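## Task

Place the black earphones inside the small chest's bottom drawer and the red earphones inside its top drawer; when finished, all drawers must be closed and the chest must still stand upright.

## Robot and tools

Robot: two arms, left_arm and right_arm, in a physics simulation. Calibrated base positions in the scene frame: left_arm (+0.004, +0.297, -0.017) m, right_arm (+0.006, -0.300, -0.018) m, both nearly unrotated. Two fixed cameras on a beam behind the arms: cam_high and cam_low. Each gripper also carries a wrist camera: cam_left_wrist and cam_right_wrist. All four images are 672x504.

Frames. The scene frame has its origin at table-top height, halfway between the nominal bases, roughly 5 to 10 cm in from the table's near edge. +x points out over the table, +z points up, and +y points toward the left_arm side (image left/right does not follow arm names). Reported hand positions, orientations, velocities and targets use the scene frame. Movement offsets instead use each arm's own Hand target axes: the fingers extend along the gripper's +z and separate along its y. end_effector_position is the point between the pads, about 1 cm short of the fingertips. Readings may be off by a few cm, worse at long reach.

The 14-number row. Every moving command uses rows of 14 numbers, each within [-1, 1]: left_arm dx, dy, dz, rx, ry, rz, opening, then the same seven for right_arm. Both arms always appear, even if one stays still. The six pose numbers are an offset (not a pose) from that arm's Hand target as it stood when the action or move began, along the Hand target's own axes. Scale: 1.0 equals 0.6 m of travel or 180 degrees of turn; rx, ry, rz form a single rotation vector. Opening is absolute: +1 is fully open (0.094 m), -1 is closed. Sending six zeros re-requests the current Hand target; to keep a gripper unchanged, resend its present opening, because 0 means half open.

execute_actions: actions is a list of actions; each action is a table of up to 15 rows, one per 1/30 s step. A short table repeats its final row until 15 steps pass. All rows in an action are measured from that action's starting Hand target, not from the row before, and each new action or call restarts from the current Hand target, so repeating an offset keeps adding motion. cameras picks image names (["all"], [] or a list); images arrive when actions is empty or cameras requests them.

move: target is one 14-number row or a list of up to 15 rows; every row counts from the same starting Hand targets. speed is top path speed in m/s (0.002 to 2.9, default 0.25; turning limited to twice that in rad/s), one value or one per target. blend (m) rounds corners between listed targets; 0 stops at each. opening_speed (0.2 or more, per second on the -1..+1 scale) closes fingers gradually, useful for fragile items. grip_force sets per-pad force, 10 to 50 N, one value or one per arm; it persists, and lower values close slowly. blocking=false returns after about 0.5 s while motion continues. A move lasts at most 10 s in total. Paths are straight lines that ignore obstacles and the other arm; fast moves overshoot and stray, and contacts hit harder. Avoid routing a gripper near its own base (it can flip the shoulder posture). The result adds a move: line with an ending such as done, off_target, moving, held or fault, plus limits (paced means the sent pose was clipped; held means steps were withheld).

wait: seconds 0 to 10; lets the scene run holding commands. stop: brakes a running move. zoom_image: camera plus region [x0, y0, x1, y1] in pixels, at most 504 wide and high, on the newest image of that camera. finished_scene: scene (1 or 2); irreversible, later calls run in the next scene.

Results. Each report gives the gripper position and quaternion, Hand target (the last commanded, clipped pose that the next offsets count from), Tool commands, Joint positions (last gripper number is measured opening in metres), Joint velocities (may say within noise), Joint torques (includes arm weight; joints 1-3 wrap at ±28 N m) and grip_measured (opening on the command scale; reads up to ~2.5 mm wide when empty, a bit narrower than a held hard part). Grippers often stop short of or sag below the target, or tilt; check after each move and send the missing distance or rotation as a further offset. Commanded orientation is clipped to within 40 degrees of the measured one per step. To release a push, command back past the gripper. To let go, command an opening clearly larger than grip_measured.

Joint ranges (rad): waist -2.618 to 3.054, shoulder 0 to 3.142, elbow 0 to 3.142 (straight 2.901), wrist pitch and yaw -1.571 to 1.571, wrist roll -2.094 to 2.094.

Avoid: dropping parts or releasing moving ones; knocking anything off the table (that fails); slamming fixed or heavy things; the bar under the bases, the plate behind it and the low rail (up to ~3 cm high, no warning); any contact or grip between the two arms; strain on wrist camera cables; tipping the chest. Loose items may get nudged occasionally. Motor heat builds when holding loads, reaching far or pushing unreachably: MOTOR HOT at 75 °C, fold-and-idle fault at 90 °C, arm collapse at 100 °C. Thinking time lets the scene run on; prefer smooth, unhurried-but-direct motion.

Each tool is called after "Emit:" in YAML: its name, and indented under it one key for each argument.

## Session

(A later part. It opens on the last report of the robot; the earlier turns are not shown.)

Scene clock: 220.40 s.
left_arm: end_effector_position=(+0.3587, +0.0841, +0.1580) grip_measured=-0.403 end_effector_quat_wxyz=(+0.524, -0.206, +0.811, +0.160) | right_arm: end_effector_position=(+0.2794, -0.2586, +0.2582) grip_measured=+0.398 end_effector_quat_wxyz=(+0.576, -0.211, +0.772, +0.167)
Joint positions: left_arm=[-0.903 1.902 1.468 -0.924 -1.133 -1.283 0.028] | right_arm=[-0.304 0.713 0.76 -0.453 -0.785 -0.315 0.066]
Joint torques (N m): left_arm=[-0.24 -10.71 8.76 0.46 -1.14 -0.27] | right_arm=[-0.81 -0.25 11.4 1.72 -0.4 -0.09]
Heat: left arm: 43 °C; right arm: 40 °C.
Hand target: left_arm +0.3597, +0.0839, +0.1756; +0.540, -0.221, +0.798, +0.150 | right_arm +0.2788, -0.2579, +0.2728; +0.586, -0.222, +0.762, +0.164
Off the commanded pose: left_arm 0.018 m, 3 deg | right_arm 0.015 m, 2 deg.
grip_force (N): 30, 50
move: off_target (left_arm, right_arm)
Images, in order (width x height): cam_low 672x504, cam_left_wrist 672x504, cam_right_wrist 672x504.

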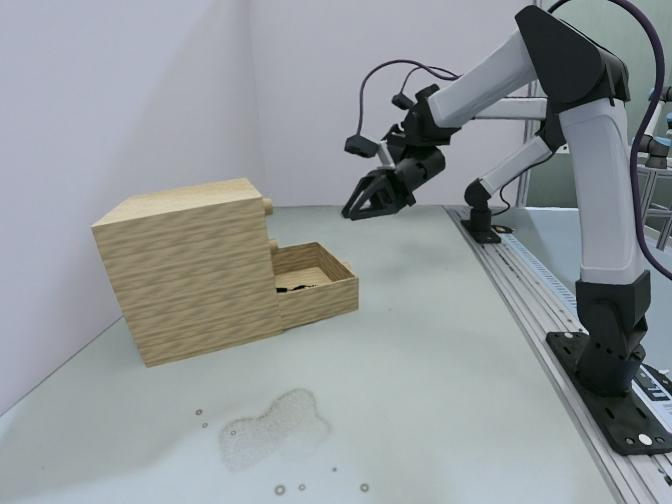

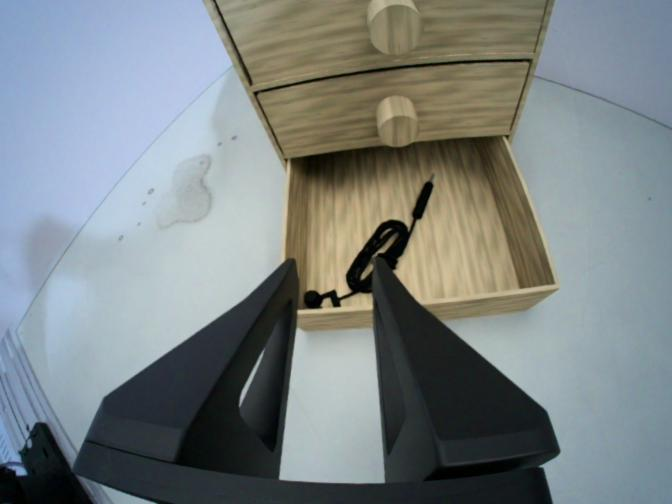

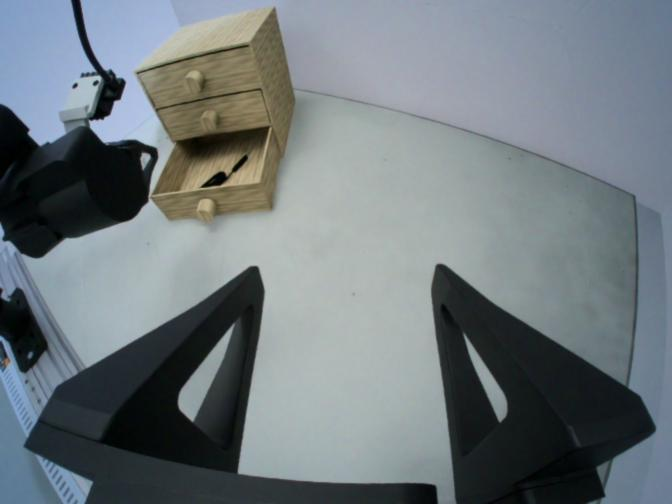

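Emit:
move:
  target:
    - [0,-0.0307,-0.01,0,-0.039,0,0.4,0,0,0,0,0,0,0.4]
    - [0.1713,-0.0307,0.0657,0,-0.039,0,0.4,0,0,0,0,0,0,0.4]
  speed: 0.12
  cameras: ["cam_low","cam_left_wrist"]

Emit:
zoom_image:
  camera: "cam_low"
  region: [220, 170, 400, 350]

Scene clock: 252.87 s.
left_arm: end_effector_position=(+0.3674, +0.0619, +0.0681) grip_measured=+0.397 end_effector_quat_wxyz=(+0.581, -0.214, +0.771, +0.151) | right_arm: end_effector_position=(+0.2794, -0.2586, +0.2582) grip_measured=+0.398 end_effector_quat_wxyz=(+0.576, -0.211, +0.772, +0.167)
Joint positions: left_arm=[-0.942 2.116 1.307 -0.509 -1.262 -1.32 0.066] | right_arm=[-0.304 0.713 0.76 -0.453 -0.785 -0.315 0.066]
Joint torques (N m): left_arm=[0.47 -9.21 4.66 0.72 -1.13 -0.05] | right_arm=[-0.88 -0.16 11.14 1.72 -0.5 -0.11]
Heat: left arm: 43 °C; right arm: 41 °C.
Hand target: left_arm +0.3676, +0.0673, +0.0655; +0.588, -0.211, +0.764, +0.163 | right_arm +0.2788, -0.2579, +0.2728; +0.586, -0.222, +0.762, +0.164
Off the commanded pose: left_arm 0.006 m, 2 deg | right_arm 0.015 m, 2 deg.
grip_force (N): 30, 50
move: off_target (right_arm)
Images, in order (width x height): cam_low 672x504, cam_left_wrist 672x504.

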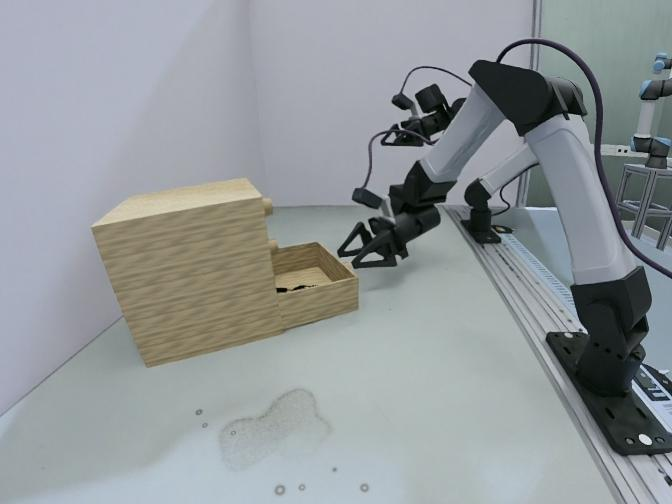

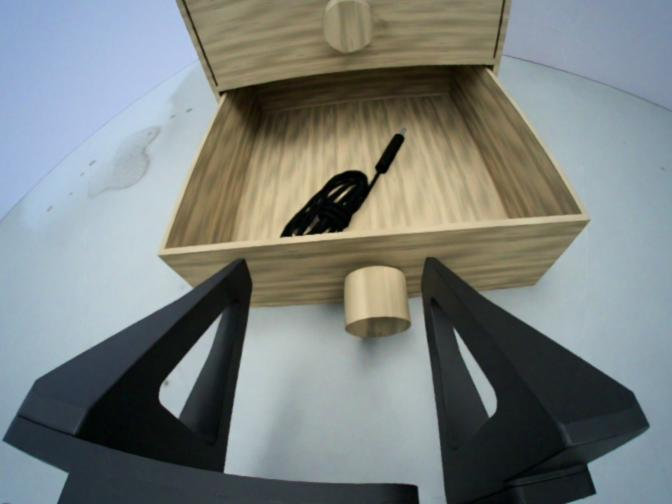

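Scaled by 2.800.

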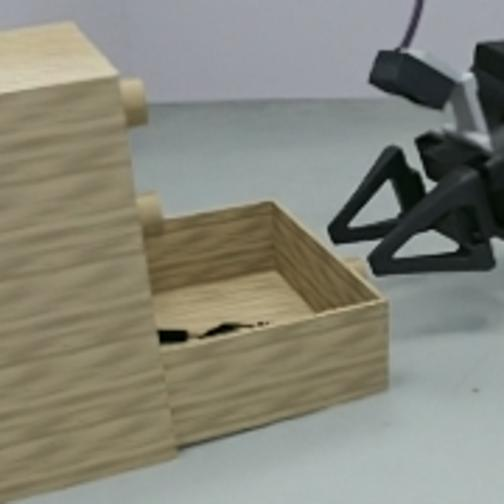

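Emit:
move:
  target:
    - [0.029,-0.0317,0.0078,-0.0161,0,-0.0043,0.4,0,0,0,0,0,0,0.4]
    - [0.029,-0.0317,0.0078,-0.0161,0,-0.0043,-0.6,0,0,0,0,0,0,0.4]
    - [-0.0207,-0.0217,0.193,-0.0161,0,-0.0043,-0.6,0,0,0,0,0,0,0.4]
  speed: [0.1,0.1,0.08]
  cameras: ["cam_low","cam_left_wrist","cam_high"]

Emit:
zoom_image:
  camera: "cam_low"
  region: [220, 170, 400, 350]

Scene clock: 263.90 s.
left_arm: end_effector_position=(+0.4701, +0.1078, +0.0577) grip_measured=-0.429 end_effector_quat_wxyz=(+0.595, -0.230, +0.747, +0.187) | right_arm: end_effector_position=(+0.2794, -0.2586, +0.2582) grip_measured=+0.398 end_effector_quat_wxyz=(+0.576, -0.211, +0.772, +0.167)
Joint positions: left_arm=[-0.694 2.248 1.332 0.139 -1.226 -0.737 0.027] | right_arm=[-0.304 0.713 0.76 -0.453 -0.785 -0.315 0.066]
Joint torques (N m): left_arm=[2.15 -11.51 4.38 1.26 -0.06 -0.21] | right_arm=[-0.9 -0.21 11.14 1.7 -0.36 -0.15]
Heat: left arm: 42 °C; right arm: 41 °C.
Hand target: left_arm +0.4731, +0.1153, +0.0477; +0.583, -0.231, +0.758, +0.178 | right_arm +0.2788, -0.2579, +0.2728; +0.586, -0.222, +0.762, +0.164
Off the commanded pose: left_arm 0.013 m, 2 deg | right_arm 0.015 m, 2 deg.
grip_force (N): 30, 50
move: off_target (left_arm, right_arm)
Images, in order (width x height): cam_high 672x504, cam_low 672x504, cam_left_wrist 672x504.

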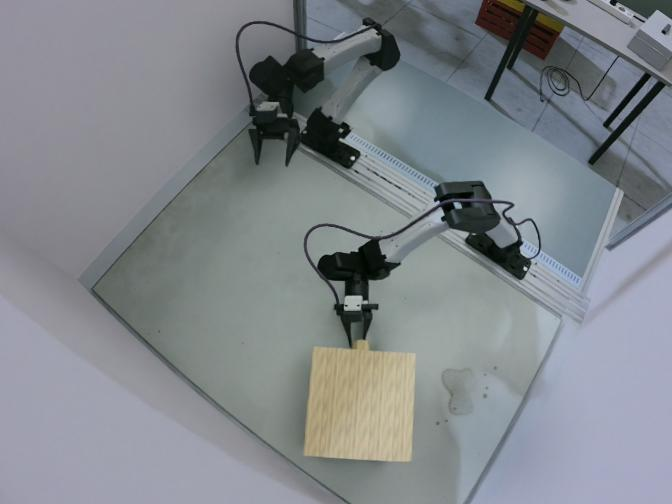

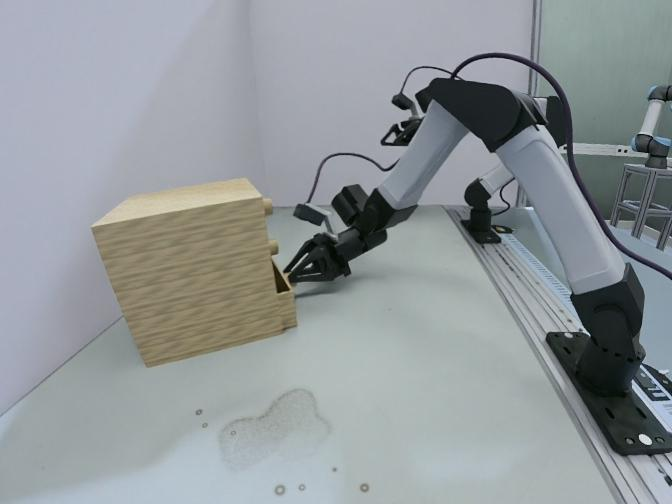

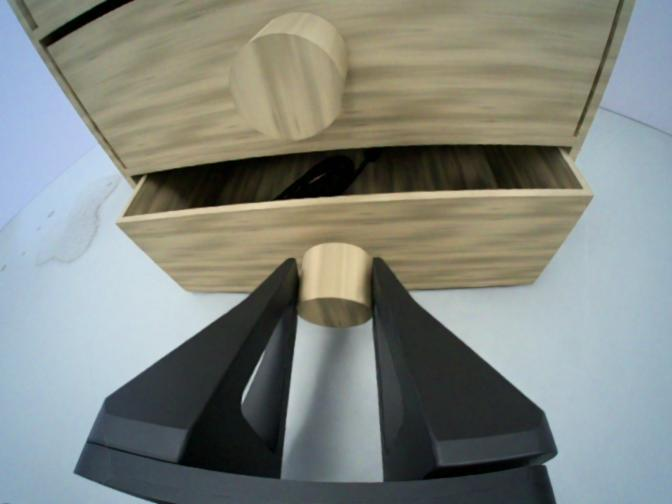

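Scaled by 2.800.

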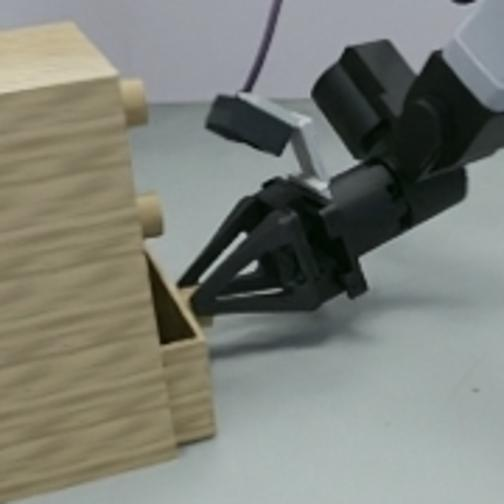

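Emit:
move:
  target: [-0.0142,0,0.0531,0,0,0,-0.6,0,0,0,0,0,0,0.4]
  speed: 0.06
  cameras: ["cam_low","cam_left_wrist","cam_high"]

Emit:
zoom_image:
  camera: "cam_low"
  region: [220, 170, 400, 350]

Scene clock: 266.73 s.
left_arm: end_effector_position=(+0.4902, +0.1232, +0.0613) grip_measured=-0.429 end_effector_quat_wxyz=(+0.591, -0.225, +0.752, +0.186) | right_arm: end_effector_position=(+0.2794, -0.2586, +0.2582) grip_measured=+0.398 end_effector_quat_wxyz=(+0.576, -0.211, +0.772, +0.167)
Joint positions: left_arm=[-0.635 2.248 1.331 0.231 -1.17 -0.626 0.027] | right_arm=[-0.304 0.713 0.76 -0.453 -0.785 -0.315 0.066]
Joint torques (N m): left_arm=[3.48 -9.17 6.06 1.55 -0.03 -0.15] | right_arm=[-0.7 -0.05 11.4 1.71 -0.46 -0.13]
Heat: left arm: 42 °C; right arm: 42 °C.
Hand target: left_arm +0.5004, +0.1338, +0.0477; +0.583, -0.231, +0.758, +0.178 | right_arm +0.2788, -0.2579, +0.2728; +0.586, -0.222, +0.762, +0.164
Off the commanded pose: left_arm 0.020 m, 2 deg | right_arm 0.015 m, 2 deg.
grip_force (N): 30, 50
move: off_target (left_arm, right_arm)
Images, in order (width x height): cam_high 672x504, cam_low 672x504, cam_left_wrist 672x504.

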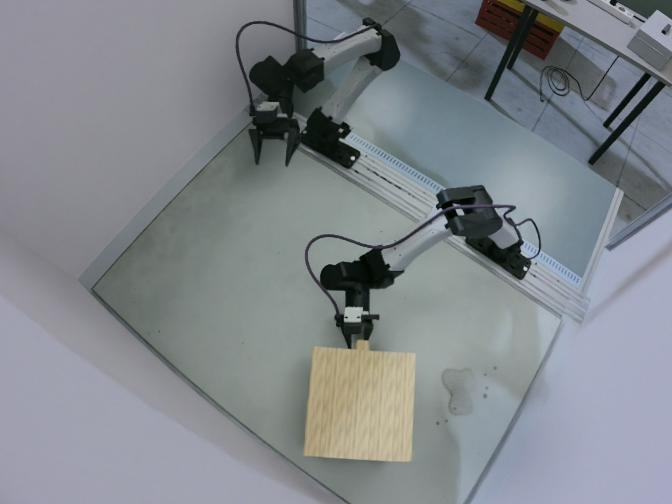

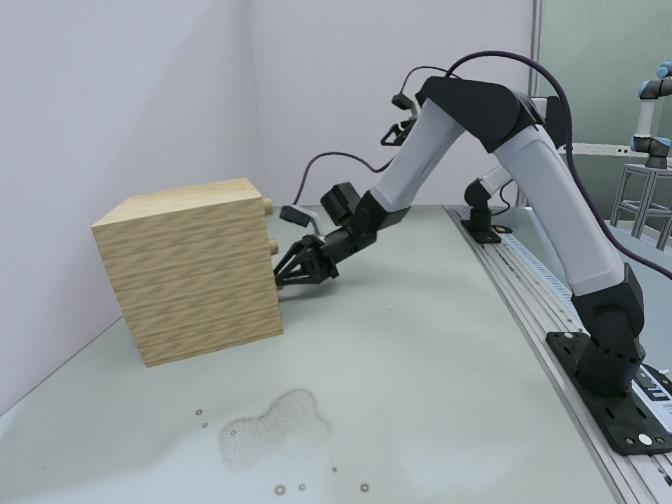

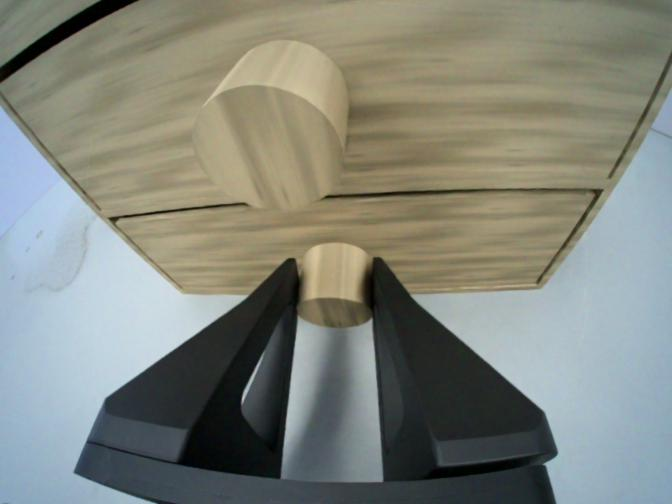

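Scaled by 2.800.

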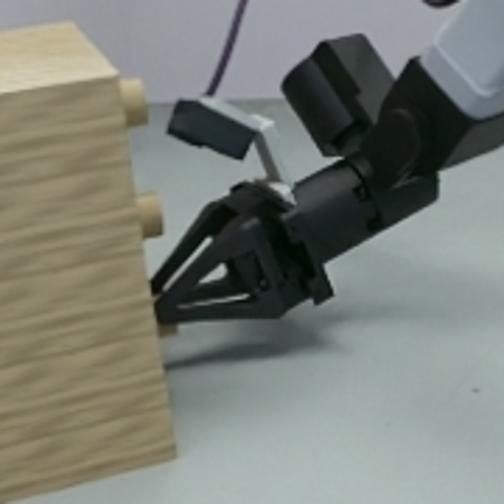

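Emit:
move:
  target:
    - [0.004,0,-0.018,0,0,0,-0.6,0,0,0,0,0,0,0.4]
    - [0.004,0,-0.018,0,0,0,0.4,0,0,0,0,0,0,0.4]
    - [0.02,0,-0.16,0,0,0,0.4,0,0,0,0,0,0,0.4]
  speed: [0.05,0.1,0.2]
  cameras: ["cam_low","cam_left_wrist","cam_right_wrist"]

Emit:
zoom_image:
  camera: "cam_right_wrist"
  region: [110, 0, 310, 230]

Scene clock: 271.40 s.
left_arm: end_effector_position=(+0.4160, +0.0797, +0.0418) grip_measured=+0.397 end_effector_quat_wxyz=(+0.569, -0.208, +0.774, +0.187) | right_arm: end_effector_position=(+0.2794, -0.2586, +0.2582) grip_measured=+0.398 end_effector_quat_wxyz=(+0.576, -0.211, +0.772, +0.167)
Joint positions: left_arm=[-0.823 2.222 1.339 -0.256 -1.236 -1.058 0.066] | right_arm=[-0.304 0.713 0.76 -0.453 -0.785 -0.315 0.066]
Joint torques (N m): left_arm=[0.65 -12.93 7.79 0.77 -1.09 -0.28] | right_arm=[-0.58 -0.38 11.1 1.74 -0.43 -0.15]
Heat: left arm: 43 °C; right arm: 42 °C.
Hand target: left_arm +0.4208, +0.0802, +0.0608; +0.583, -0.231, +0.758, +0.178 | right_arm +0.2788, -0.2579, +0.2728; +0.586, -0.222, +0.762, +0.164
Off the commanded pose: left_arm 0.020 m, 4 deg | right_arm 0.015 m, 2 deg.
grip_force (N): 30, 50
move: off_target (left_arm, right_arm); target 2's new opening was sent with left_arm's hand 0.014 m and 2 deg from that target
Images, in order (width x height): cam_low 672x504, cam_left_wrist 672x504, cam_right_wrist 672x504.

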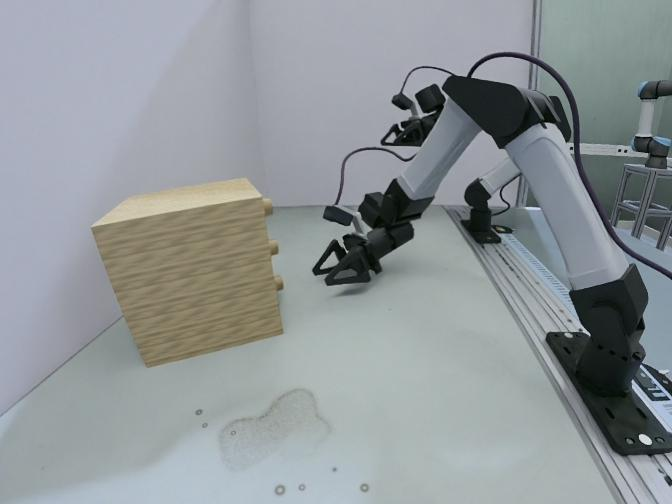

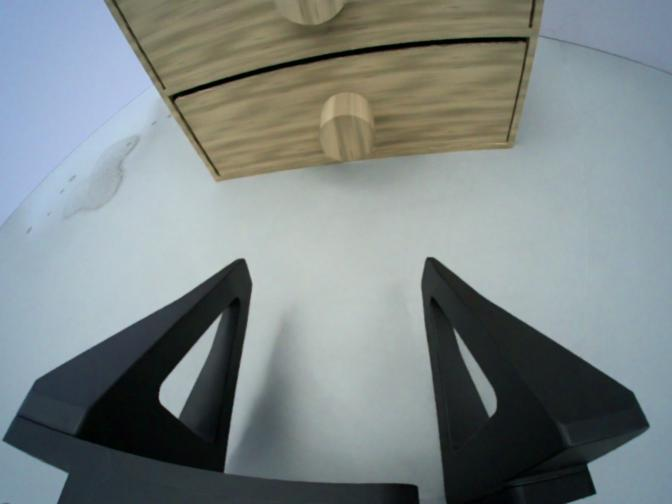

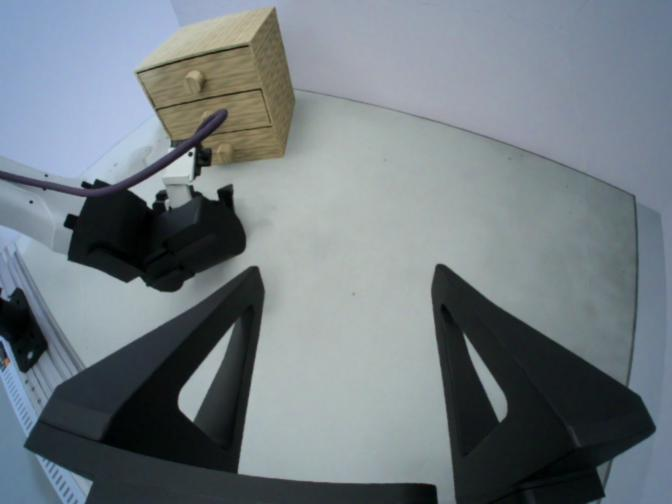

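Scaled by 2.191 from the camera's 672x504 image, which has a finer 960x720 frame.

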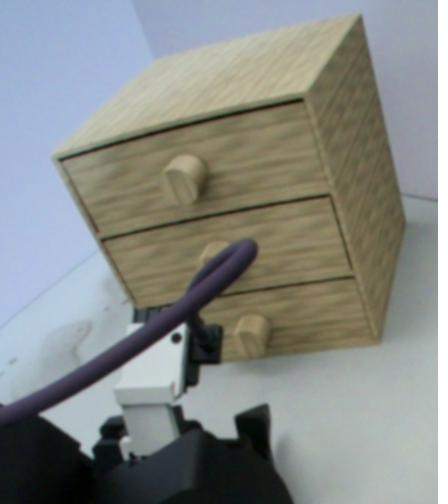

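All drawers are shut.

Emit:
finished_scene:
  scene: 2

The scene is finished: the task was done.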